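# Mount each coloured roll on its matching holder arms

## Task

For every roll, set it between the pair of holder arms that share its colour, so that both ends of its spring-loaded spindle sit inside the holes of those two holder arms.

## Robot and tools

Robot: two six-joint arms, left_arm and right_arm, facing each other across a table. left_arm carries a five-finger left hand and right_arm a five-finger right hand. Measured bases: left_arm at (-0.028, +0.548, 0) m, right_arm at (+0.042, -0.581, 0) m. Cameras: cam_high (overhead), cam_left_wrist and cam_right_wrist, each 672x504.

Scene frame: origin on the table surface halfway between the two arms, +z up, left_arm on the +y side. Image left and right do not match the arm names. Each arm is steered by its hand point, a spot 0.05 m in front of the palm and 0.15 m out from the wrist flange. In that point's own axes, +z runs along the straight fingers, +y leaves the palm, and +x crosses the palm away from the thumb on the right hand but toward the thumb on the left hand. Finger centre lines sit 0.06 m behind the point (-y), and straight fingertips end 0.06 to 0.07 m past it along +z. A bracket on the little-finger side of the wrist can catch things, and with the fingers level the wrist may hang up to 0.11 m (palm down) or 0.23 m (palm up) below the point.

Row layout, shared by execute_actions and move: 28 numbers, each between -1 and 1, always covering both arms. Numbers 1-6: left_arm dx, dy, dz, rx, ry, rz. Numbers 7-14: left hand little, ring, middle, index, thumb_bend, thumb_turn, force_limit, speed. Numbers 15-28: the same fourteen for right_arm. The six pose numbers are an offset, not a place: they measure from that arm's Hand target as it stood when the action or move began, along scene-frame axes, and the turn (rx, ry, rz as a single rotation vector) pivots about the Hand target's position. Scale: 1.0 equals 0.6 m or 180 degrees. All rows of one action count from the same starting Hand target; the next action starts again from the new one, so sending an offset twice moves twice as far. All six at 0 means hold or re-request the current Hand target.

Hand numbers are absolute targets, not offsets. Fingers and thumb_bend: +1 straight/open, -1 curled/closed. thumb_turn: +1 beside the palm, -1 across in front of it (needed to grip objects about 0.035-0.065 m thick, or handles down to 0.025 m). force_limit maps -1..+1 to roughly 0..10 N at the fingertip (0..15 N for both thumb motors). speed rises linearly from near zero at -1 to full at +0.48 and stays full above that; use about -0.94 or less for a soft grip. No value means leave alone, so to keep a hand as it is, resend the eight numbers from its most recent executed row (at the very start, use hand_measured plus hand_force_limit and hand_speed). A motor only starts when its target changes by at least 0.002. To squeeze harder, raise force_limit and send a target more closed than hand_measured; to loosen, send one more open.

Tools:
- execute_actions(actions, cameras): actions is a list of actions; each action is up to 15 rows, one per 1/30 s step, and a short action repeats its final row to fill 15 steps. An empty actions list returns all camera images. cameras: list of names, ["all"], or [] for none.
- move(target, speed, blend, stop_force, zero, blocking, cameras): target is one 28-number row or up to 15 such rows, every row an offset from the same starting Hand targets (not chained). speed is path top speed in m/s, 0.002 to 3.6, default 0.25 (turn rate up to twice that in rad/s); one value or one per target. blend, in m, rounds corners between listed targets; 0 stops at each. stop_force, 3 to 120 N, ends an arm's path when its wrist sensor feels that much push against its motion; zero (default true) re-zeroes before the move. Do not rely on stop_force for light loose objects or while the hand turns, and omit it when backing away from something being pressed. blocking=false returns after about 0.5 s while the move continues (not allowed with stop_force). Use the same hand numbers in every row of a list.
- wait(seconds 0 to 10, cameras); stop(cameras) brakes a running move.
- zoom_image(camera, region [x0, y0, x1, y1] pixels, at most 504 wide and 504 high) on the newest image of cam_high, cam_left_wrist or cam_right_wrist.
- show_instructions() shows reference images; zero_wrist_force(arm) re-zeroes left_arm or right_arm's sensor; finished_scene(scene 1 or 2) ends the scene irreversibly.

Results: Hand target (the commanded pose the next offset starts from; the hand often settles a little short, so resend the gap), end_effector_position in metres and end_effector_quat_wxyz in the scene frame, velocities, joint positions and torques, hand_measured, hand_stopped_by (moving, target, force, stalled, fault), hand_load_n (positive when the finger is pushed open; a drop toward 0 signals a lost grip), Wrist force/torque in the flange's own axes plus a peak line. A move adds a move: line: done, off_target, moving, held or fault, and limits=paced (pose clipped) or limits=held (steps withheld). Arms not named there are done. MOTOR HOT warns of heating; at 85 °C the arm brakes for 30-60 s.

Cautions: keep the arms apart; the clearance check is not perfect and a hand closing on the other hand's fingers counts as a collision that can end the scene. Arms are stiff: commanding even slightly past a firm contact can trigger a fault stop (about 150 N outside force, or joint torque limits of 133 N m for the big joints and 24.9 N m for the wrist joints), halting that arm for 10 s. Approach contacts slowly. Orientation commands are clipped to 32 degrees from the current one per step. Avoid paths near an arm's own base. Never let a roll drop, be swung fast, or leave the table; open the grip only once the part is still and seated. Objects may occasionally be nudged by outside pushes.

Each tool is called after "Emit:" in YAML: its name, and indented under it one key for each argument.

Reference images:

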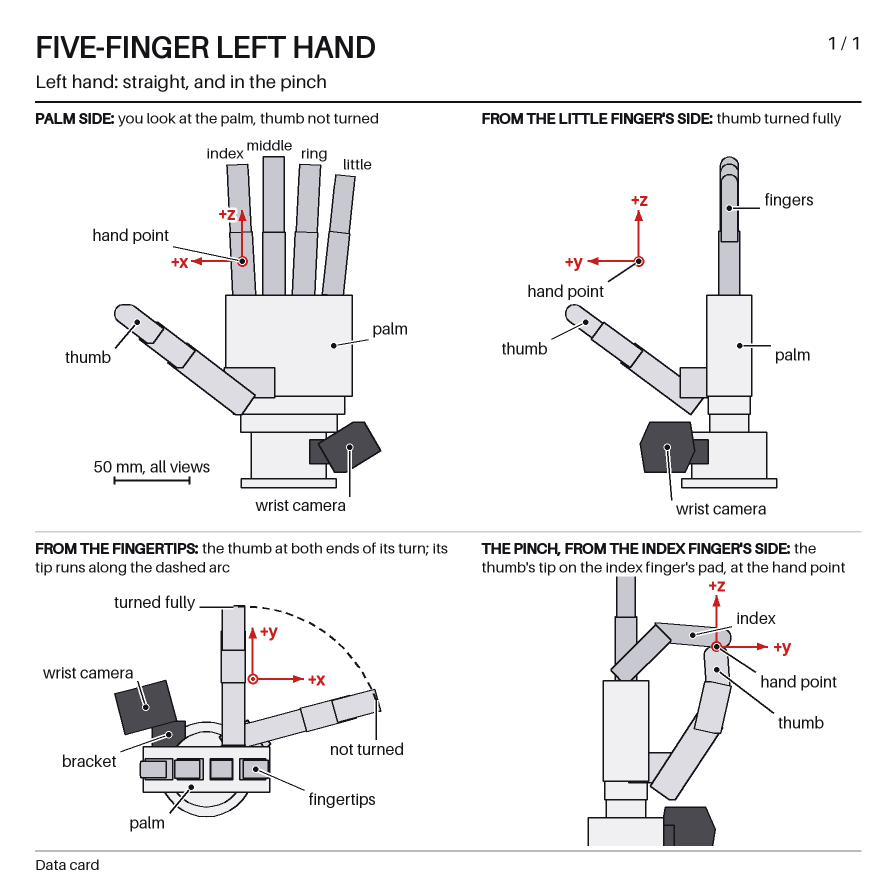

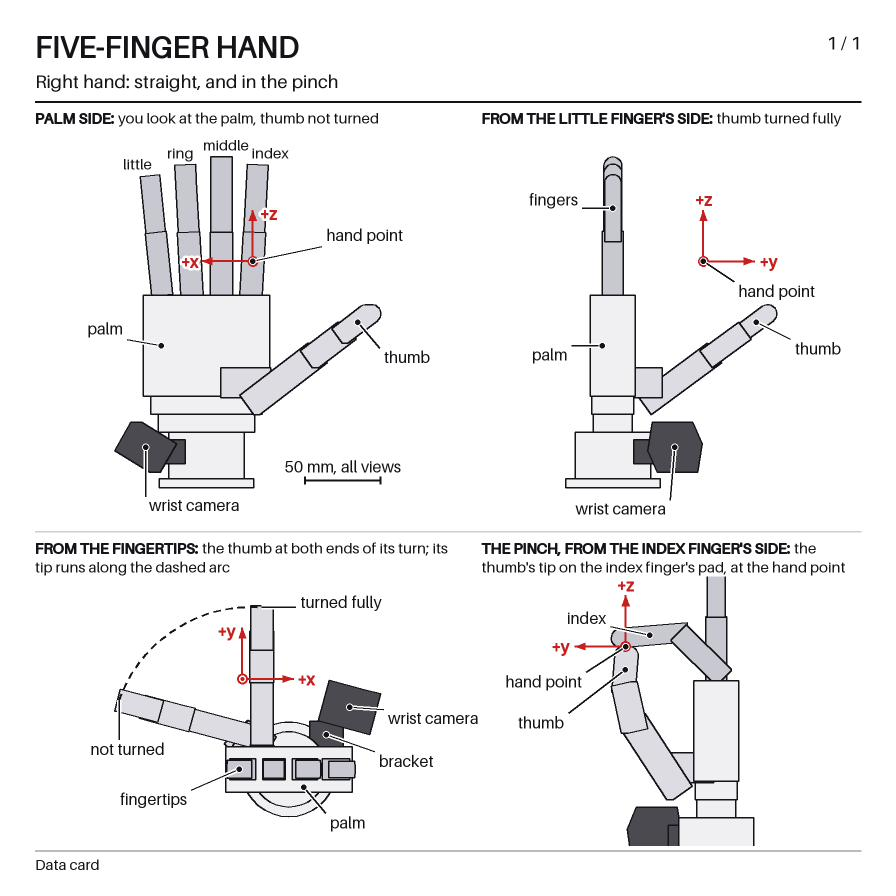

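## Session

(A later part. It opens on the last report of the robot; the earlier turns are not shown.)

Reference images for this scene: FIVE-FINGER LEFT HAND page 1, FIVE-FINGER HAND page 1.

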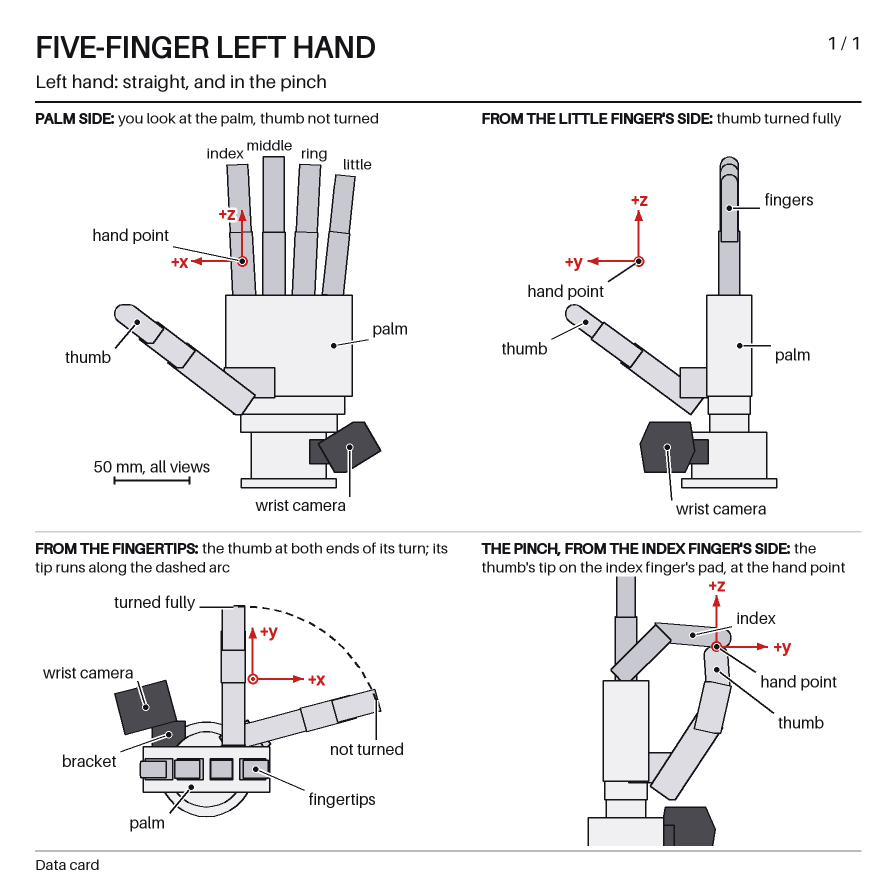

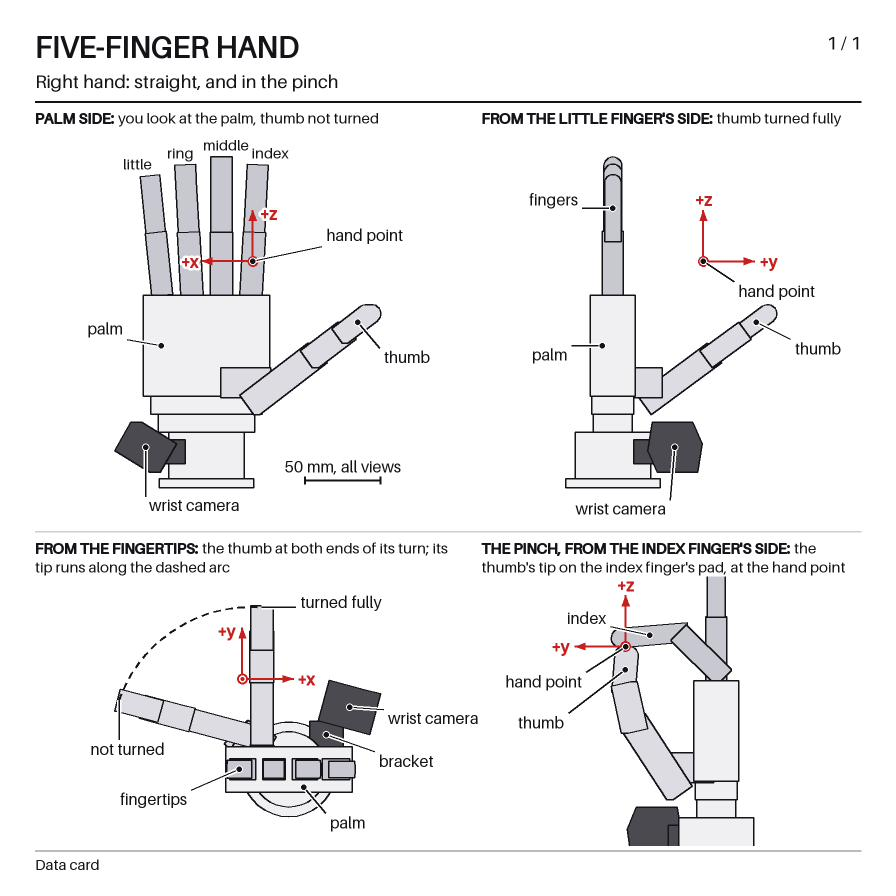

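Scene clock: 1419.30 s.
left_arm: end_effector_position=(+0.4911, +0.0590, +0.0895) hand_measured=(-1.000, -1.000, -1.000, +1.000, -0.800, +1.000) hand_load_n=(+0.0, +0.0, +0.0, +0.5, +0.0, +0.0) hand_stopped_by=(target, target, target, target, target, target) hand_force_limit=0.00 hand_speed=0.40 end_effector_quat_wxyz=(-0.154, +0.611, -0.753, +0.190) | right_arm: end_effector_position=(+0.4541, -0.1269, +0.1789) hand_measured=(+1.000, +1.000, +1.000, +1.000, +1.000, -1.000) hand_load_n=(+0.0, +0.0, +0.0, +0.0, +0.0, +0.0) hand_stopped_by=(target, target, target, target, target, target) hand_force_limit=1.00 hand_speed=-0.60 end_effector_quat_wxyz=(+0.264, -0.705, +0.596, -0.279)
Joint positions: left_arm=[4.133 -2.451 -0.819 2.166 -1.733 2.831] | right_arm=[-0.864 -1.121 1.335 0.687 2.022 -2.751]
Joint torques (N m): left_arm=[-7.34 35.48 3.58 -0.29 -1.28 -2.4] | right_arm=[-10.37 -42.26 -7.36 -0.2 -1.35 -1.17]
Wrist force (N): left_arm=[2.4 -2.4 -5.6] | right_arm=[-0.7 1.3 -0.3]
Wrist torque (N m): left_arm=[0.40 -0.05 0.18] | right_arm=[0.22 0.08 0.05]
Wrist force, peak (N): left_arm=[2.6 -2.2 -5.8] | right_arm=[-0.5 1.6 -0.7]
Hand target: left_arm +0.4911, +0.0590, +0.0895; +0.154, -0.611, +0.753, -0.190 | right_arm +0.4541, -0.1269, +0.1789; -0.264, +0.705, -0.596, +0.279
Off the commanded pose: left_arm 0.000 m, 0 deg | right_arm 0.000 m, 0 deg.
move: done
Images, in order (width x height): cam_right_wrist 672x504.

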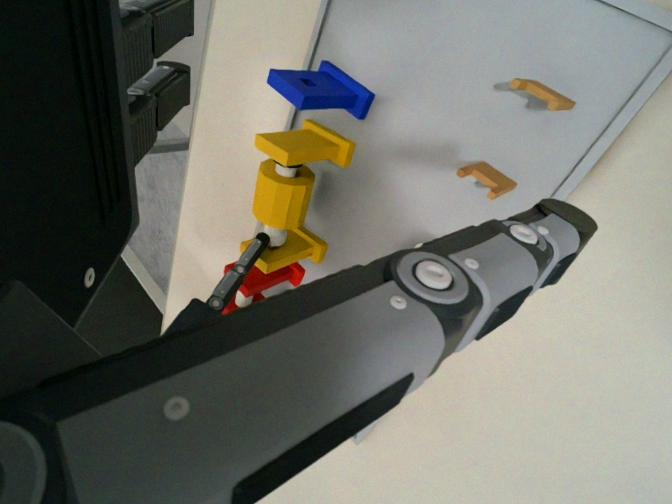

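Emit:
move:
  target: [0,0,0.0500,0,0,0,-1,-1,-1,1,-0.8,1,0,0.4,0,0,0,0,0,0,1,1,1,1,1,-1,1.0,-0.6]
  speed: 0.04
  cameras: ["cam_right_wrist", "cam_high"]

Emit:
zoom_image:
  camera: "cam_right_wrist"
  region: [225, 140, 345, 270]

Emit:
zoom_image:
  camera: "cam_high"
  region: [280, 345, 380, 420]

Scene clock: 1421.27 s.
left_arm: end_effector_position=(+0.4910, +0.0590, +0.1194) hand_measured=(-1.000, -1.000, -1.000, +1.000, -0.800, +1.000) hand_load_n=(+0.5, +0.0, +0.0, +0.0, +0.0, +0.0) hand_stopped_by=(target, target, target, target, target, target) hand_force_limit=0.00 hand_speed=0.40 end_effector_quat_wxyz=(-0.154, +0.611, -0.753, +0.190) | right_arm: end_effector_position=(+0.4541, -0.1269, +0.1789) hand_measured=(+1.000, +1.000, +1.000, +1.000, +1.000, -1.000) hand_load_n=(+0.0, +0.0, +0.0, +0.0, +0.0, +0.0) hand_stopped_by=(target, target, target, target, target, target) hand_force_limit=1.00 hand_speed=-0.60 end_effector_quat_wxyz=(+0.264, -0.705, +0.596, -0.279)
Joint positions: left_arm=[4.133 -2.441 -0.759 2.097 -1.733 2.831] | right_arm=[-0.864 -1.121 1.335 0.687 2.022 -2.751]
Joint torques (N m): left_arm=[3.34 57.06 33.76 -3.46 0 -0.4] | right_arm=[-9.95 -42.48 -6.15 0 -1.27 -1.45]
Wrist force (N): left_arm=[0.3 0.2 -1.5] | right_arm=[-0.2 1.4 -0.6]
Wrist torque (N m): left_arm=[0.12 -0.16 0.04] | right_arm=[0.25 0.03 0.09]
Wrist force, peak (N): left_arm=[2.7 -2.5 -5.8] | right_arm=[-0.1 1.7 -0.7]
Hand target: left_arm +0.4911, +0.0590, +0.1195; +0.154, -0.611, +0.753, -0.190 | right_arm +0.4541, -0.1269, +0.1789; -0.264, +0.705, -0.596, +0.279
Off the commanded pose: left_arm 0.000 m, 0 deg | right_arm 0.000 m, 0 deg.
move: done
Images, in order (width x height): cam_high 672x504, cam_right_wrist 672x504.

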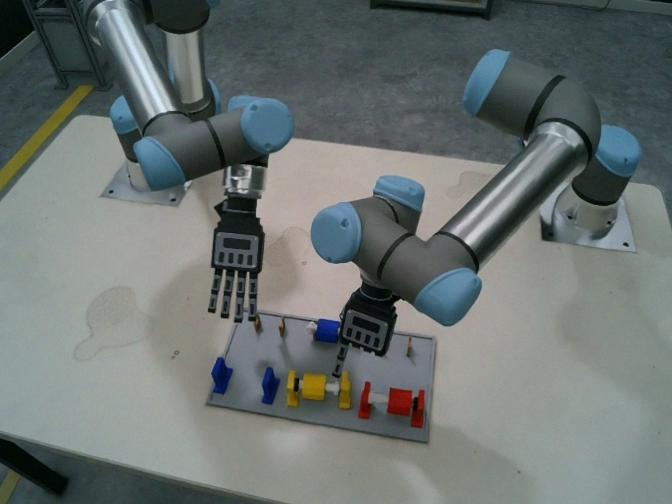

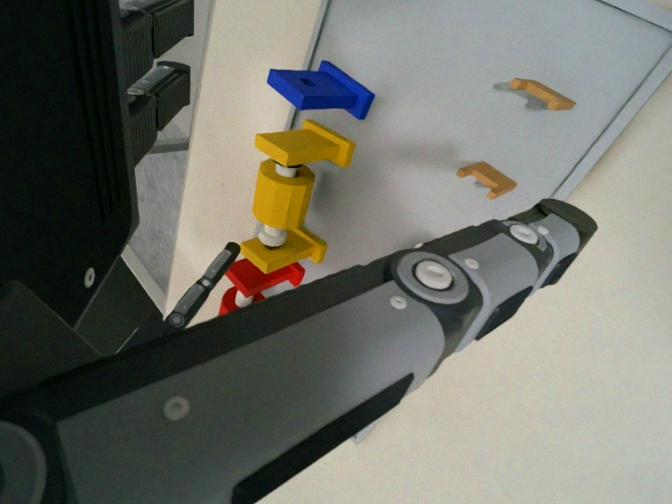

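Scaled by 3.877 from the camera's 672x504 image, which has a finer 960x720 frame.

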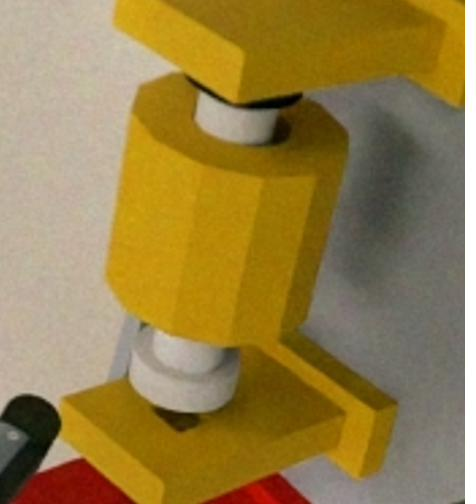

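Scaled by 5.040 from the camera's 672x504 image, which has a finer 960x720 frame.

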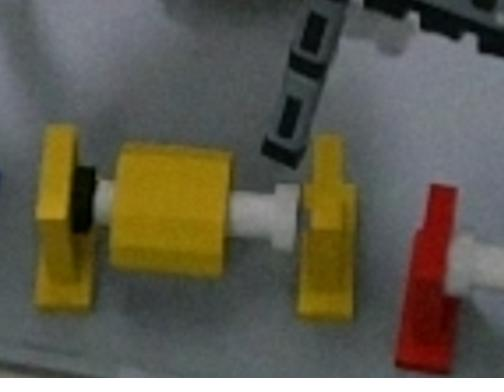

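Emit:
move:
  target: [0,0.1500,0.0800,0,0,0,-1,-1,-1,1,-0.8,1,0,0.4,0,0,0,0,0,0,1,1,1,1,1,-1,1.0,-0.6]
  speed: 0.1

Emit:
move:
  target:
    - [0,0,0,0,0,0,-1,-1,-1,1,-0.8,1,0,0.4,0.0783,0.2369,-0.0187,0,0,0,1,1,1,1,1,-1,1.0,-0.6]
    - [0,0,0,0,0,0,-1,-1,-1,1,-0.8,1,0,0.4,0.1550,0.2369,-0.0950,0,0,0,1,1,1,1,1,-1,1.0,-0.6]
  speed: 0.1
  blend: 0.01
  cameras: ["cam_right_wrist"]

Emit:
zoom_image:
  camera: "cam_right_wrist"
  region: [290, 130, 470, 265]

Scene clock: 1423.67 s.
left_arm: end_effector_position=(+0.4911, +0.1489, +0.1674) hand_measured=(-1.000, -1.000, -1.000, +1.000, -0.800, +1.000) hand_load_n=(+0.0, +0.0, +0.0, +0.0, +0.0, +0.0) hand_stopped_by=(target, target, target, target, target, target) hand_force_limit=0.00 hand_speed=0.40 end_effector_quat_wxyz=(-0.154, +0.611, -0.753, +0.190) | right_arm: end_effector_position=(+0.4541, -0.1269, +0.1789) hand_measured=(+1.000, +1.000, +1.000, +1.000, +1.000, -1.000) hand_load_n=(+0.0, +0.0, +0.0, +0.0, +0.0, +0.0) hand_stopped_by=(target, target, target, target, target, target) hand_force_limit=1.00 hand_speed=-0.60 end_effector_quat_wxyz=(+0.264, -0.705, +0.596, -0.279)
Joint positions: left_arm=[4.266 -2.243 -0.981 2.137 -1.673 2.95] | right_arm=[-0.864 -1.121 1.335 0.687 2.022 -2.751]
Joint torques (N m): left_arm=[12.53 55.57 6.48 0.25 1.1 2.8] | right_arm=[-9.65 -41.47 -7.05 -0.22 -1.22 -1.11]
Wrist force (N): left_arm=[0.0 -0.6 -1.5] | right_arm=[-0.1 1.4 -0.3]
Wrist torque (N m): left_arm=[0.07 -0.08 -0.09] | right_arm=[0.23 0.01 0.09]
Wrist force, peak (N): left_arm=[-0.4 -0.6 -1.9] | right_arm=[0.2 1.9 -0.3]
Hand target: left_arm +0.4911, +0.1490, +0.1675; +0.154, -0.611, +0.753, -0.190 | right_arm +0.4541, -0.1269, +0.1789; -0.264, +0.705, -0.596, +0.279
Off the commanded pose: left_arm 0.000 m, 0 deg | right_arm 0.000 m, 0 deg.
move: done

Scene clock: 1426.37 s.
left_arm: end_effector_position=(+0.4911, +0.1490, +0.1675) hand_measured=(-1.000, -1.000, -1.000, +1.000, -0.800, +1.000) hand_load_n=(+0.0, +0.0, +0.0, +0.0, +0.0, +0.0) hand_stopped_by=(target, target, target, target, target, target) hand_force_limit=0.00 hand_speed=0.40 end_effector_quat_wxyz=(-0.154, +0.611, -0.753, +0.190) | right_arm: end_effector_position=(+0.5471, +0.0152, +0.1219) hand_measured=(+1.000, +1.000, +1.000, +1.000, +1.000, -1.000) hand_load_n=(+0.0, +0.0, +0.0, +0.0, +0.0, +0.0) hand_stopped_by=(target, target, target, target, target, target) hand_force_limit=1.00 hand_speed=-0.60 end_effector_quat_wxyz=(+0.264, -0.705, +0.596, -0.279)
Joint positions: left_arm=[4.266 -2.243 -0.981 2.137 -1.673 2.95] | right_arm=[-0.794 -0.596 0.59 0.934 2.064 -2.689]
Joint torques (N m): left_arm=[11.97 54.66 6.69 0.22 1.08 2.5] | right_arm=[-9.85 -45.49 -33.58 2.83 -1.56 -1.27]
Wrist force (N): left_arm=[0.2 -0.6 -1.6] | right_arm=[0.0 1.6 0.3]
Wrist torque (N m): left_arm=[0.09 -0.10 -0.09] | right_arm=[0.22 -0.01 0.09]
Wrist force, peak (N): left_arm=[0.2 -0.6 -1.8] | right_arm=[-0.1 2.0 0.8]
Hand target: left_arm +0.4911, +0.1490, +0.1675; +0.154, -0.611, +0.753, -0.190 | right_arm +0.5471, +0.0152, +0.1219; -0.264, +0.705, -0.596, +0.279
Off the commanded pose: left_arm 0.000 m, 0 deg | right_arm 0.000 m, 0 deg.
move: done
Images, in order (width x height): cam_right_wrist 672x504.

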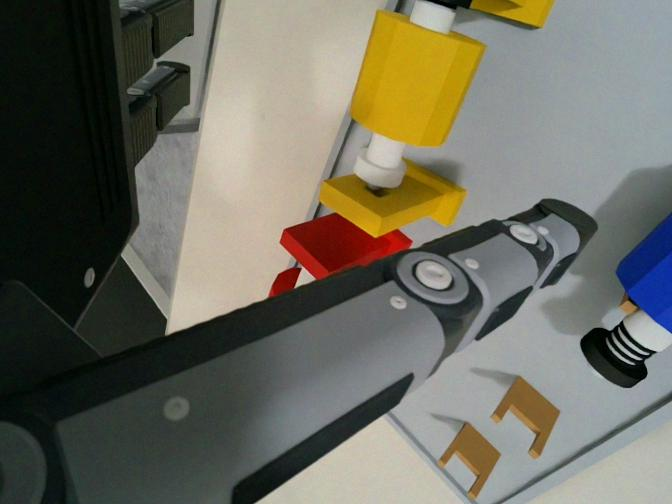

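Scaled by 2.800 from the camera's 672x504 image, which has a finer 960x720 frame.

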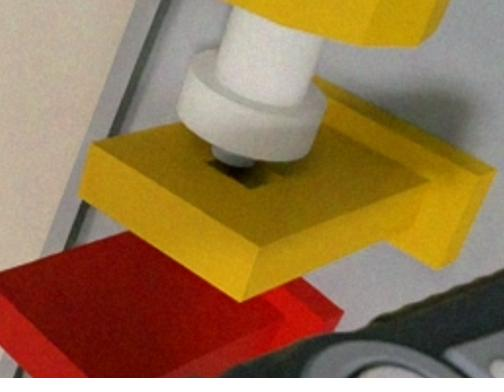

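Emit:
move:
  target:
    - [0,0,0,0,0,0,-1,-1,-1,1,-0.8,1,0,0.4,-0.0767,0,0.0763,0,0,0,1,1,1,1,1,-1,1.0,-0.6]
    - [0,0,0,0,0,0,-1,-1,-1,1,-0.8,1,0,0.4,-0.1550,-0.2369,0.0950,0,0,0,1,1,1,1,1,-1,1.0,-0.6]
  speed: 0.12
  blend: 0.01

Emit:
move:
  target: [0.0753,0,0.0300,0.0324,0.1521,0,-1,-1,-1,1,-0.8,1,0,0.4,0,0,0,0,0,0,1,1,1,1,1,-1,1.0,-0.6]
  speed: 0.15
  cameras: ["cam_high", "cam_left_wrist"]

Scene clock: 1430.90 s.
left_arm: end_effector_position=(+0.4911, +0.1490, +0.1675) hand_measured=(-1.000, -1.000, -1.000, +1.000, -0.800, +1.000) hand_load_n=(+0.5, +0.0, +0.0, +0.0, +0.5, +0.0) hand_stopped_by=(target, target, target, target, target, target) hand_force_limit=0.00 hand_speed=0.40 end_effector_quat_wxyz=(-0.154, +0.611, -0.753, +0.190) | right_arm: end_effector_position=(+0.4542, -0.1269, +0.1788) hand_measured=(+1.000, +1.000, +1.000, +1.000, +1.000, -1.000) hand_load_n=(+0.0, +0.0, +0.0, +0.0, +0.0, +0.0) hand_stopped_by=(target, target, target, target, target, target) hand_force_limit=1.00 hand_speed=-0.60 end_effector_quat_wxyz=(+0.264, -0.705, +0.596, -0.279)
Joint positions: left_arm=[4.266 -2.243 -0.981 2.137 -1.673 2.95] | right_arm=[-0.864 -1.121 1.335 0.687 2.022 -2.751]
Joint torques (N m): left_arm=[12.4 54.14 7.37 0.17 1.1 2.56] | right_arm=[-9.22 -44.66 -7.44 -0.54 -1.74 -1.51]
Wrist force (N): left_arm=[0.3 -0.6 -1.7] | right_arm=[-0.5 1.3 -0.2]
Wrist torque (N m): left_arm=[0.09 -0.11 -0.08] | right_arm=[0.22 0.06 0.07]
Wrist force, peak (N): left_arm=[0.1 -0.4 -1.9] | right_arm=[-0.4 2.0 1.2]
Hand target: left_arm +0.4911, +0.1490, +0.1675; +0.154, -0.611, +0.753, -0.190 | right_arm +0.4541, -0.1269, +0.1789; -0.264, +0.705, -0.596, +0.279
Off the commanded pose: left_arm 0.000 m, 0 deg | right_arm 0.000 m, 0 deg.
move: done

Scene clock: 1433.07 s.
left_arm: end_effector_position=(+0.5348, +0.1499, +0.1849) hand_measured=(-1.000, -1.000, -1.000, +1.000, -0.800, +1.000) hand_load_n=(+0.0, +0.0, +0.0, +0.0, +0.0, +0.0) hand_stopped_by=(target, target, target, target, target, target) hand_force_limit=0.00 hand_speed=0.40 end_effector_quat_wxyz=(-0.029, +0.644, -0.757, +0.105) | right_arm: end_effector_position=(+0.4541, -0.1269, +0.1789) hand_measured=(+1.000, +1.000, +1.000, +1.000, +1.000, -1.000) hand_load_n=(+0.0, +0.0, -0.5, +0.0, +0.0, +0.0) hand_stopped_by=(target, target, target, target, target, target) hand_force_limit=1.00 hand_speed=-0.60 end_effector_quat_wxyz=(+0.264, -0.705, +0.596, -0.279)
Joint positions: left_arm=[4.353 -2.753 -0.035 1.429 -1.515 2.958] | right_arm=[-0.864 -1.121 1.335 0.687 2.022 -2.751]
Joint torques (N m): left_arm=[11.43 44.74 31.32 -0.34 1.44 -2.66] | right_arm=[-10.34 -44.44 -6.24 -0.44 -1.39 -1.84]
Wrist force (N): left_arm=[0.5 0.5 -0.8] | right_arm=[-0.2 1.4 -0.2]
Wrist torque (N m): left_arm=[0.18 -0.06 0.14] | right_arm=[0.22 0.01 0.09]
Wrist force, peak (N): left_arm=[0.2 -0.6 -1.8] | right_arm=[-0.2 1.6 -0.8]
Hand target: left_arm +0.5362, +0.1490, +0.1855; +0.002, -0.630, +0.777, -0.002 | right_arm +0.4541, -0.1269, +0.1789; -0.264, +0.705, -0.596, +0.279
Off the commanded pose: left_arm 0.002 m, 13 deg | right_arm 0.000 m, 0 deg.
elbow stopped short (left arm): the move would have taken joint 3 (elbow) straighter than the controller allows.
move: off_target (left_arm)
Images, in order (width x height): cam_high 672x504, cam_left_wrist 672x504.

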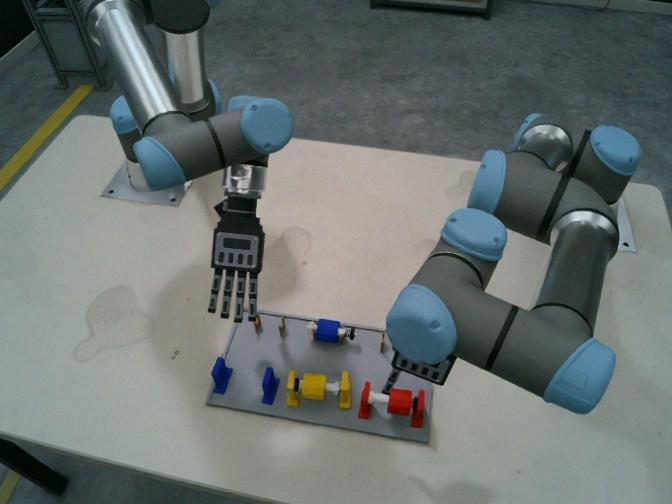

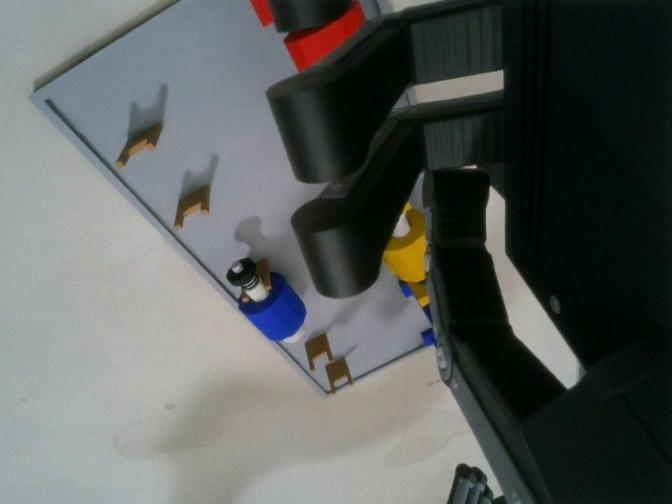

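Emit:
move:
  target: [-0.0313,0,0,-0.0196,-0.0924,0,-1,-1,-1,1,-0.8,1,0,0.4,0,0,0,0,0,0,1,1,1,1,1,-1,1.0,-0.6]
  speed: 0.15

Emit:
move:
  target:
    - [0,-0.1477,-0.0300,0,0,0,-1,-1,-1,1,-0.8,1,0,0.4,0,0,0,0,0,0,1,1,1,1,1,-1,1.0,-0.6]
    - [0,-0.1477,-0.0893,0,0,0,-1,-1,-1,1,-0.8,1,0,0.4,0,0,0,0,0,0,1,1,1,1,1,-1,1.0,-0.6]
  speed: 0.08
  blend: 0.01
  cameras: ["cam_high", "cam_right_wrist"]

Emit:
zoom_image:
  camera: "cam_right_wrist"
  region: [195, 170, 315, 270]

Scene clock: 1435.30 s.
left_arm: end_effector_position=(+0.5175, +0.1490, +0.1855) hand_measured=(-1.000, -1.000, -1.000, +1.000, -0.800, +1.000) hand_load_n=(+0.0, +0.0, +0.0, +0.0, +0.0, +0.0) hand_stopped_by=(target, target, target, target, target, target) hand_force_limit=0.00 hand_speed=0.40 end_effector_quat_wxyz=(-0.095, +0.623, -0.768, +0.116) | right_arm: end_effector_position=(+0.4541, -0.1269, +0.1789) hand_measured=(+1.000, +1.000, +1.000, +1.000, +1.000, -1.000) hand_load_n=(+0.0, +0.0, +0.0, +0.0, +0.0, +0.0) hand_stopped_by=(target, target, target, target, target, target) hand_force_limit=1.00 hand_speed=-0.60 end_effector_quat_wxyz=(+0.264, -0.705, +0.596, -0.279)
Joint positions: left_arm=[4.299 -2.506 -0.49 1.722 -1.625 2.966] | right_arm=[-0.864 -1.121 1.335 0.687 2.022 -2.751]
Joint torques (N m): left_arm=[11.45 61.83 5.96 -0.15 1.11 -2.54] | right_arm=[-9.26 -44.51 -5.37 -0.43 -1.43 -1.54]
Wrist force (N): left_arm=[0.2 0.3 -1.3] | right_arm=[-0.2 1.3 0.0]
Wrist torque (N m): left_arm=[0.17 -0.08 0.09] | right_arm=[0.19 0.00 0.09]
Wrist force, peak (N): left_arm=[0.3 0.4 -1.3] | right_arm=[-0.4 1.7 -0.5]
Hand target: left_arm +0.5175, +0.1490, +0.1855; +0.095, -0.623, +0.768, -0.116 | right_arm +0.4541, -0.1269, +0.1789; -0.264, +0.705, -0.596, +0.279
Off the commanded pose: left_arm 0.000 m, 0 deg | right_arm 0.000 m, 0 deg.
move: done

Scene clock: 1437.33 s.
left_arm: end_effector_position=(+0.5166, +0.0611, +0.1317) hand_measured=(-1.000, -1.000, -1.000, +1.000, -0.800, +1.000) hand_load_n=(+0.0, +0.0, +0.5, +0.0, +0.0, +0.0) hand_stopped_by=(target, target, target, target, target, target) hand_force_limit=0.00 hand_speed=0.40 end_effector_quat_wxyz=(-0.097, +0.623, -0.765, +0.130) | right_arm: end_effector_position=(+0.4541, -0.1269, +0.1789) hand_measured=(+1.000, +1.000, +1.000, +1.000, +1.000, -1.000) hand_load_n=(+0.0, +0.0, +0.0, +0.0, +0.0, +0.0) hand_stopped_by=(target, target, target, target, target, target) hand_force_limit=1.00 hand_speed=-0.60 end_effector_quat_wxyz=(+0.264, -0.705, +0.596, -0.279)
Joint positions: left_arm=[4.182 -2.806 -0.035 1.586 -1.654 2.849] | right_arm=[-0.864 -1.121 1.335 0.687 2.022 -2.751]
Joint torques (N m): left_arm=[-10.71 45.94 32.36 -0.31 -1.57 2.76] | right_arm=[-9.71 -43.64 -5.42 -0.4 -1.69 -1.64]
Wrist force (N): left_arm=[0.3 -0.1 -1.4] | right_arm=[-0.3 1.3 -0.3]
Wrist torque (N m): left_arm=[0.14 -0.07 -0.01] | right_arm=[0.21 0.03 0.08]
Wrist force, peak (N): left_arm=[0.7 0.0 -1.8] | right_arm=[-0.2 1.7 -0.6]
Hand target: left_arm +0.5175, +0.0604, +0.1319; +0.095, -0.623, +0.768, -0.116 | right_arm +0.4541, -0.1269, +0.1789; -0.264, +0.705, -0.596, +0.279
Off the commanded pose: left_arm 0.001 m, 2 deg | right_arm 0.000 m, 0 deg.
elbow stopped short (left arm): the move would have taken joint 3 (elbow) straighter than the controller allows.
move: done
Images, in order (width x height): cam_high 672x504, cam_right_wrist 672x504.

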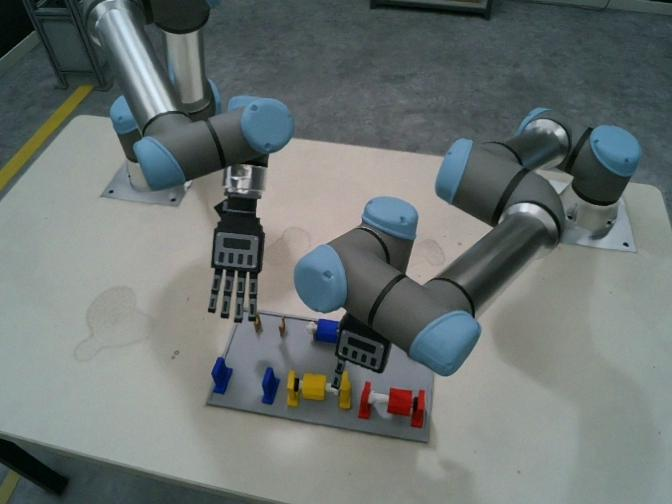

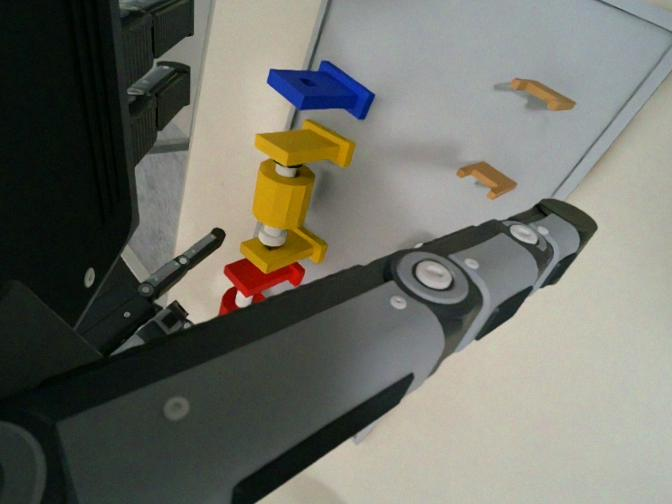

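Scaled by 4.200 from the camera's 672x504 image, which has a finer 960x720 frame.

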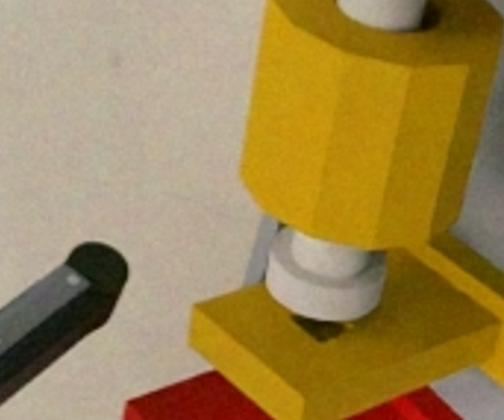

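Emit:
move:
  target: [0,0,-0.0610,0,0,0,-1,-1,-1,1,-0.8,1,0,0.4,0,0,0,0,0,0,1,1,1,1,1,-1,1.0,-0.6]
  speed: 0.03
  stop_force: 5
  cameras: ["cam_right_wrist"]

Emit:
zoom_image:
  camera: "cam_right_wrist"
  region: [195, 170, 315, 270]

Scene clock: 1439.83 s.
left_arm: end_effector_position=(+0.5174, +0.0604, +0.0953) hand_measured=(-1.000, -1.000, -1.000, +1.000, -0.800, +1.000) hand_load_n=(+0.0, +0.5, +0.0, +0.5, +0.0, +0.0) hand_stopped_by=(target, target, target, target, target, target) hand_force_limit=0.00 hand_speed=0.40 end_effector_quat_wxyz=(-0.095, +0.623, -0.768, +0.116) | right_arm: end_effector_position=(+0.4541, -0.1269, +0.1789) hand_measured=(+1.000, +1.000, +1.000, +1.000, +1.000, -1.000) hand_load_n=(+0.5, +0.0, +0.0, +0.0, +0.5, +0.0) hand_stopped_by=(target, target, target, target, target, target) hand_force_limit=1.00 hand_speed=-0.60 end_effector_quat_wxyz=(+0.264, -0.705, +0.596, -0.279)
Joint positions: left_arm=[4.179 -2.798 -0.151 1.667 -1.66 2.85] | right_arm=[-0.864 -1.121 1.335 0.687 2.022 -2.751]
Joint torques (N m): left_arm=[-3.71 64.86 3.48 -1.38 -1.27 2.63] | right_arm=[-9.29 -44.26 -6.19 -0.37 -1.59 -1.6]
Wrist force (N): left_arm=[3.3 -4.2 -3.7] | right_arm=[-0.3 1.2 -0.2]
Wrist torque (N m): left_arm=[0.35 0.02 0.09] | right_arm=[0.19 0.03 0.07]
Wrist force, peak (N): left_arm=[3.3 -4.2 -3.7] | right_arm=[-0.2 1.7 -0.7]
Hand target: left_arm +0.5175, +0.0604, +0.0953; +0.095, -0.623, +0.768, -0.116 | right_arm +0.4541, -0.1269, +0.1789; -0.264, +0.705, -0.596, +0.279
Off the commanded pose: left_arm 0.000 m, 0 deg | right_arm 0.000 m, 0 deg.
move: done
Images, in order (width x height): cam_right_wrist 672x504.

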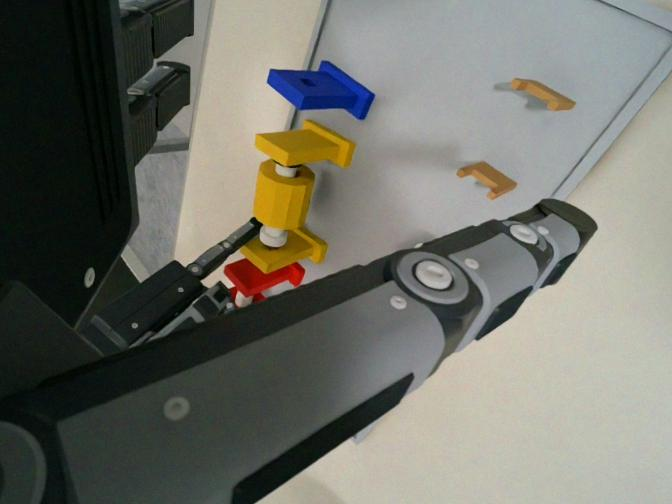

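Scaled by 4.200 from the camera's 672x504 image, which has a finer 960x720 frame.

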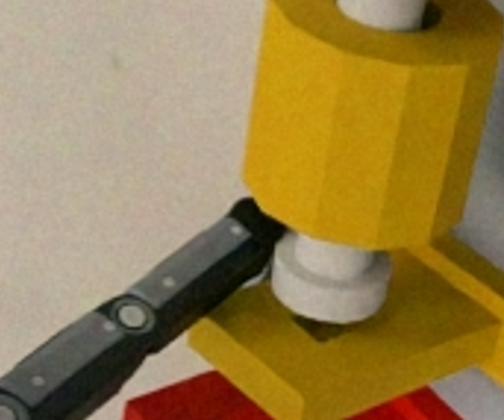

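Emit:
move:
  target: [-0.0020,-0.0010,0.0010,0,0,0,-1,-1,-1,1,-0.8,1,0,0.4,0,0,0,0,0,0,1,1,1,1,1,-1,1.0,-0.6]
  speed: 0.006
  cameras: ["cam_right_wrist"]

Emit:
zoom_image:
  camera: "cam_right_wrist"
  region: [235, 200, 325, 270]

Scene clock: 1441.17 s.
left_arm: end_effector_position=(+0.5163, +0.0598, +0.0959) hand_measured=(-1.000, -1.000, -1.000, +1.000, -0.800, +1.000) hand_load_n=(+0.0, +0.0, +0.0, +0.5, +0.0, +0.0) hand_stopped_by=(target, target, target, target, target, target) hand_force_limit=0.00 hand_speed=0.40 end_effector_quat_wxyz=(-0.095, +0.623, -0.768, +0.116) | right_arm: end_effector_position=(+0.4541, -0.1269, +0.1789) hand_measured=(+1.000, +1.000, +1.000, +1.000, +1.000, -1.000) hand_load_n=(+0.0, +0.0, +0.0, +0.0, +0.0, +0.0) hand_stopped_by=(target, target, target, target, target, target) hand_force_limit=1.00 hand_speed=-0.60 end_effector_quat_wxyz=(+0.264, -0.705, +0.596, -0.279)
Joint positions: left_arm=[4.177 -2.793 -0.161 1.671 -1.66 2.849] | right_arm=[-0.864 -1.121 1.335 0.687 2.022 -2.751]
Joint torques (N m): left_arm=[-13.49 66.59 2.75 -0.81 -1.26 -2.3] | right_arm=[-10.09 -43.43 -5.64 -0.43 -1.65 -1.61]
Wrist force (N): left_arm=[-0.1 -2.8 -1.2] | right_arm=[-0.4 1.4 -0.3]
Wrist torque (N m): left_arm=[0.23 -0.10 0.04] | right_arm=[0.23 0.04 0.08]
Wrist force, peak (N): left_arm=[3.3 -4.3 -3.7] | right_arm=[-0.5 1.7 -0.2]
Hand target: left_arm +0.5163, +0.0598, +0.0959; +0.095, -0.623, +0.768, -0.116 | right_arm +0.4541, -0.1269, +0.1789; -0.264, +0.705, -0.596, +0.279
Off the commanded pose: left_arm 0.000 m, 0 deg | right_arm 0.000 m, 0 deg.
move: done
Images, in order (width x height): cam_right_wrist 672x504.

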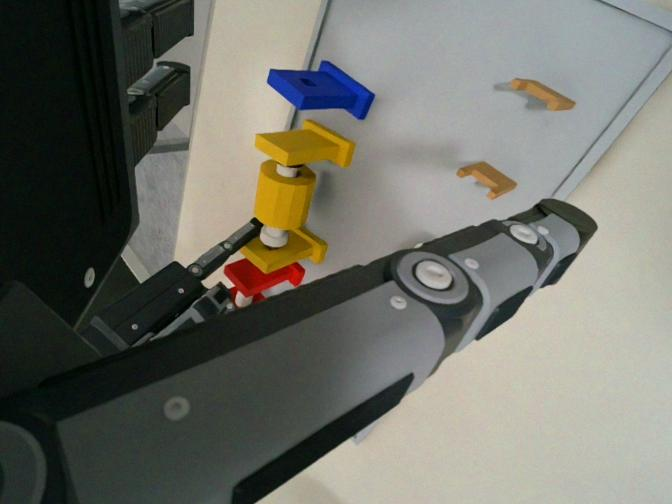

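Scaled by 5.600 from the camera's 672x504 image, which has a finer 960x720 frame.

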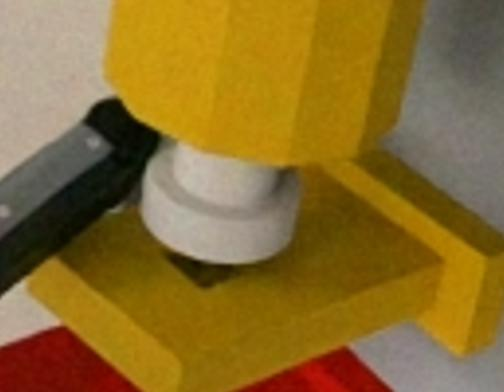

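Emit:
move:
  target: [-0.0040,-0.0010,0.0020,0,0,0,-1,-1,-1,1,-0.8,1,0,0.4,0,0,0,0,0,0,1,1,1,1,1,-1,1.0,-0.6]
  speed: 0.006
  cameras: ["cam_right_wrist"]

Emit:
zoom_image:
  camera: "cam_right_wrist"
  region: [235, 200, 325, 270]

Scene clock: 1445.80 s.
left_arm: end_effector_position=(+0.5139, +0.0592, +0.0971) hand_measured=(-1.000, -1.000, -1.000, +1.000, -0.800, +1.000) hand_load_n=(+0.0, +0.0, +0.0, +0.5, +0.0, -0.5) hand_stopped_by=(target, target, target, target, target, target) hand_force_limit=0.00 hand_speed=0.40 end_effector_quat_wxyz=(-0.095, +0.623, -0.768, +0.116) | right_arm: end_effector_position=(+0.4541, -0.1269, +0.1789) hand_measured=(+1.000, +1.000, +1.000, +1.000, +1.000, -1.000) hand_load_n=(-0.5, +0.0, +0.0, +0.0, +0.0, +0.0) hand_stopped_by=(target, target, target, target, target, target) hand_force_limit=1.00 hand_speed=-0.60 end_effector_quat_wxyz=(+0.264, -0.705, +0.596, -0.279)
Joint positions: left_arm=[4.175 -2.777 -0.191 1.684 -1.661 2.847] | right_arm=[-0.864 -1.121 1.335 0.687 2.022 -2.751]
Joint torques (N m): left_arm=[-13.22 65.9 5.92 -0.79 -0.93 -2.37] | right_arm=[-9.28 -43.83 -6.88 -0.55 -1.39 -1.56]
Wrist force (N): left_arm=[-0.6 -2.5 -1.5] | right_arm=[-0.3 1.5 0.0]
Wrist torque (N m): left_arm=[0.24 -0.11 0.02] | right_arm=[0.23 0.02 0.08]
Wrist force, peak (N): left_arm=[-0.2 -3.1 -1.3] | right_arm=[-0.5 1.8 -0.4]
Hand target: left_arm +0.5139, +0.0592, +0.0971; +0.095, -0.623, +0.768, -0.116 | right_arm +0.4541, -0.1269, +0.1789; -0.264, +0.705, -0.596, +0.279
Off the commanded pose: left_arm 0.000 m, 0 deg | right_arm 0.000 m, 0 deg.
move: done
Images, in order (width x height): cam_right_wrist 672x504.

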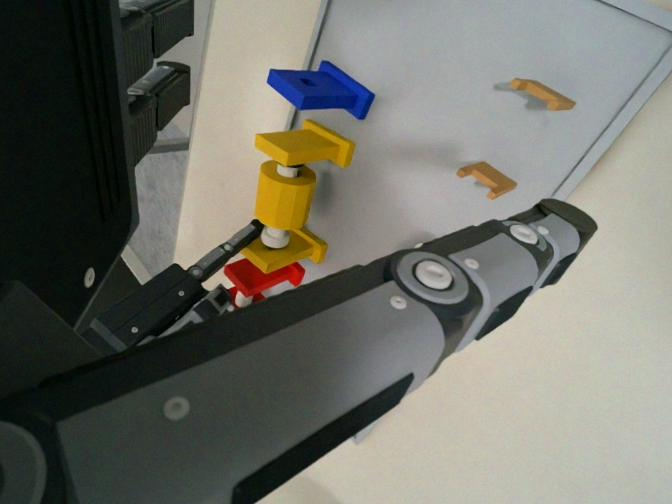

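Scaled by 5.600 from the camera's 672x504 image, which has a finer 960x720 frame.

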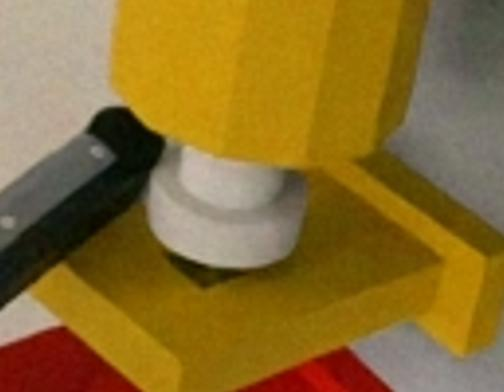

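Emit:
move:
  target: [-0.0040,-0.0010,0.0025,0,0,0,-1,-1,-1,1,-0.8,1,0,0.4,0,0,0,0,0,0,1,1,1,1,1,-1,1.0,-0.6]
  speed: 0.006
  cameras: ["cam_right_wrist"]

Emit:
zoom_image:
  camera: "cam_right_wrist"
  region: [235, 200, 325, 270]

Scene clock: 1446.97 s.
left_arm: end_effector_position=(+0.5115, +0.0586, +0.0986) hand_measured=(-1.000, -1.000, -1.000, +1.000, -0.800, +1.000) hand_load_n=(+0.0, +0.0, +0.0, +0.5, +0.0, +0.0) hand_stopped_by=(target, target, target, target, target, target) hand_force_limit=0.00 hand_speed=0.40 end_effector_quat_wxyz=(-0.095, +0.623, -0.768, +0.116) | right_arm: end_effector_position=(+0.4541, -0.1269, +0.1789) hand_measured=(+1.000, +1.000, +1.000, +1.000, +1.000, -1.000) hand_load_n=(+0.0, +0.5, +0.0, +0.0, +0.0, +0.0) hand_stopped_by=(target, target, target, target, target, target) hand_force_limit=1.00 hand_speed=-0.60 end_effector_quat_wxyz=(+0.264, -0.705, +0.596, -0.279)
Joint positions: left_arm=[4.172 -2.763 -0.215 1.694 -1.662 2.844] | right_arm=[-0.864 -1.121 1.335 0.687 2.022 -2.751]
Joint torques (N m): left_arm=[-12.54 64.74 5.48 -0.48 -1.22 -2.43] | right_arm=[-11.1 -42.52 -6.81 -0.48 -1.45 -1.2]
Wrist force (N): left_arm=[-0.7 -1.5 -1.9] | right_arm=[-0.3 1.3 -0.4]
Wrist torque (N m): left_arm=[0.25 -0.10 0.02] | right_arm=[0.22 0.04 0.07]
Wrist force, peak (N): left_arm=[-0.6 -2.4 -1.8] | right_arm=[-0.4 1.8 -0.5]
Hand target: left_arm +0.5115, +0.0586, +0.0986; +0.095, -0.623, +0.768, -0.116 | right_arm +0.4541, -0.1269, +0.1789; -0.264, +0.705, -0.596, +0.279
Off the commanded pose: left_arm 0.000 m, 0 deg | right_arm 0.000 m, 0 deg.
move: done
Images, in order (width x height): cam_right_wrist 672x504.

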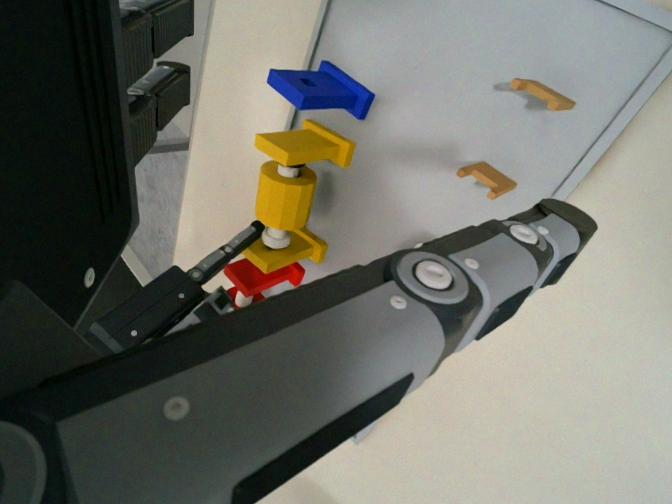

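Scaled by 5.600 from the camera's 672x504 image, which has a finer 960x720 frame.

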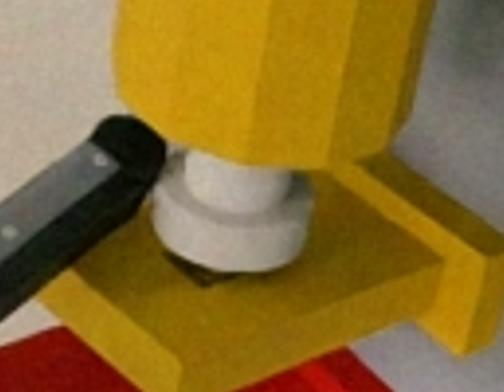

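Emit:
move:
  target: [-0.0045,-0.0010,0.0030,0,0,0,-1,-1,-1,1,-0.8,1,0,0.4,0,0,0,0,0,0,1,1,1,1,1,-1,1.0,-0.6]
  speed: 0.006
  cameras: ["cam_right_wrist"]

Emit:
zoom_image:
  camera: "cam_right_wrist"
  region: [235, 200, 325, 270]

Scene clock: 1448.03 s.
left_arm: end_effector_position=(+0.5088, +0.0580, +0.1004) hand_measured=(-1.000, -1.000, -1.000, +1.000, -0.800, +1.000) hand_load_n=(+0.0, +0.0, +0.0, +0.5, +0.5, +0.0) hand_stopped_by=(target, target, target, target, target, target) hand_force_limit=0.00 hand_speed=0.40 end_effector_quat_wxyz=(-0.095, +0.623, -0.768, +0.116) | right_arm: end_effector_position=(+0.4541, -0.1269, +0.1789) hand_measured=(+1.000, +1.000, +1.000, +1.000, +1.000, -1.000) hand_load_n=(+0.0, +0.0, +0.0, +0.0, +0.0, +0.0) hand_stopped_by=(target, target, target, target, target, target) hand_force_limit=1.00 hand_speed=-0.60 end_effector_quat_wxyz=(+0.264, -0.705, +0.596, -0.279)
Joint positions: left_arm=[4.17 -2.748 -0.24 1.704 -1.663 2.842] | right_arm=[-0.864 -1.121 1.335 0.687 2.022 -2.751]
Joint torques (N m): left_arm=[-12.69 66.5 5.14 -0.68 -1.3 -2.35] | right_arm=[-9.36 -42.95 -6.82 -0.46 -1.5 -1.03]
Wrist force (N): left_arm=[-0.3 -1.4 -1.6] | right_arm=[-0.1 1.4 -0.3]
Wrist torque (N m): left_arm=[0.23 -0.08 0.05] | right_arm=[0.23 0.00 0.09]
Wrist force, peak (N): left_arm=[-0.6 -1.6 -1.9] | right_arm=[-0.2 1.7 -0.2]
Hand target: left_arm +0.5088, +0.0580, +0.1004; +0.095, -0.623, +0.768, -0.116 | right_arm +0.4541, -0.1269, +0.1789; -0.264, +0.705, -0.596, +0.279
Off the commanded pose: left_arm 0.000 m, 0 deg | right_arm 0.000 m, 0 deg.
move: done
Images, in order (width x height): cam_right_wrist 672x504.

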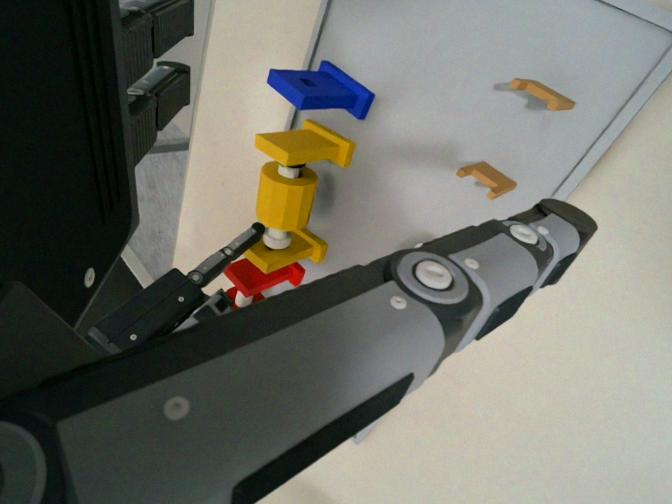

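Scaled by 5.600 from the camera's 672x504 image, which has a finer 960x720 frame.

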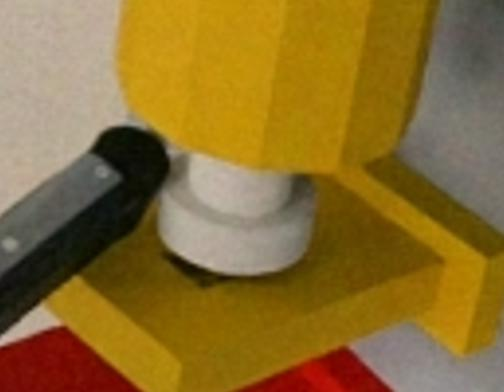

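Emit:
move:
  target: [-0.0050,-0.0010,0.0010,0,0,0,-1,-1,-1,1,-0.8,1,0,0.4,0,0,0,0,0,0,1,1,1,1,1,-1,1.0,-0.6]
  speed: 0.006
  cameras: ["cam_right_wrist"]

Emit:
zoom_image:
  camera: "cam_right_wrist"
  region: [235, 200, 325, 270]

Scene clock: 1449.27 s.
left_arm: end_effector_position=(+0.5058, +0.0574, +0.1010) hand_measured=(-1.000, -1.000, -1.000, +1.000, -0.800, +1.000) hand_load_n=(+0.5, +0.0, +0.0, +0.5, +0.0, +0.0) hand_stopped_by=(target, target, target, target, target, target) hand_force_limit=0.00 hand_speed=0.40 end_effector_quat_wxyz=(-0.095, +0.623, -0.768, +0.116) | right_arm: end_effector_position=(+0.4541, -0.1269, +0.1789) hand_measured=(+1.000, +1.000, +1.000, +1.000, +1.000, -1.000) hand_load_n=(+0.0, +0.0, +0.0, +0.0, +0.0, +0.0) hand_stopped_by=(target, target, target, target, target, target) hand_force_limit=1.00 hand_speed=-0.60 end_effector_quat_wxyz=(+0.264, -0.705, +0.596, -0.279)
Joint positions: left_arm=[4.167 -2.732 -0.272 1.719 -1.663 2.839] | right_arm=[-0.864 -1.121 1.335 0.687 2.022 -2.751]
Joint torques (N m): left_arm=[-13.44 64.41 5.43 -0.97 -1.12 -2.38] | right_arm=[-9.91 -42.73 -5.93 -0.41 -1.38 -1.34]
Wrist force (N): left_arm=[-0.7 -3.8 -3.0] | right_arm=[-0.3 1.4 -0.5]
Wrist torque (N m): left_arm=[0.42 -0.10 0.03] | right_arm=[0.24 0.04 0.08]
Wrist force, peak (N): left_arm=[-0.7 -3.8 -3.0] | right_arm=[0.1 1.9 0.1]
Hand target: left_arm +0.5058, +0.0574, +0.1010; +0.095, -0.623, +0.768, -0.116 | right_arm +0.4541, -0.1269, +0.1789; -0.264, +0.705, -0.596, +0.279
Off the commanded pose: left_arm 0.000 m, 0 deg | right_arm 0.000 m, 0 deg.
move: done
Images, in order (width x height): cam_right_wrist 672x504.

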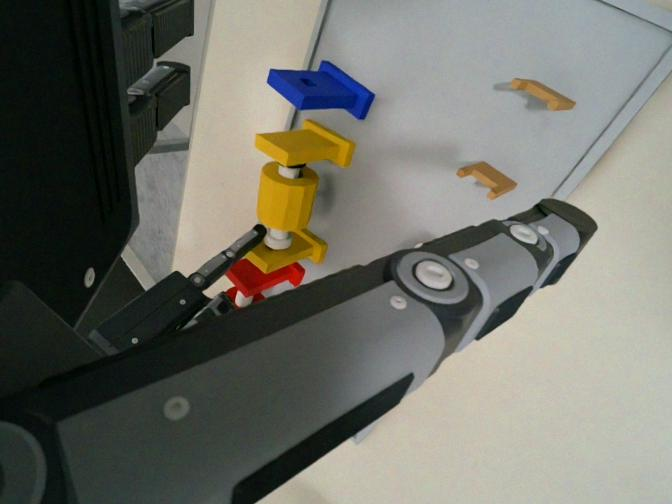

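Scaled by 5.600 from the camera's 672x504 image, which has a finer 960x720 frame.

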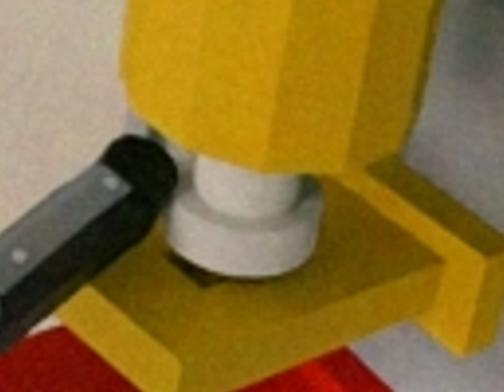

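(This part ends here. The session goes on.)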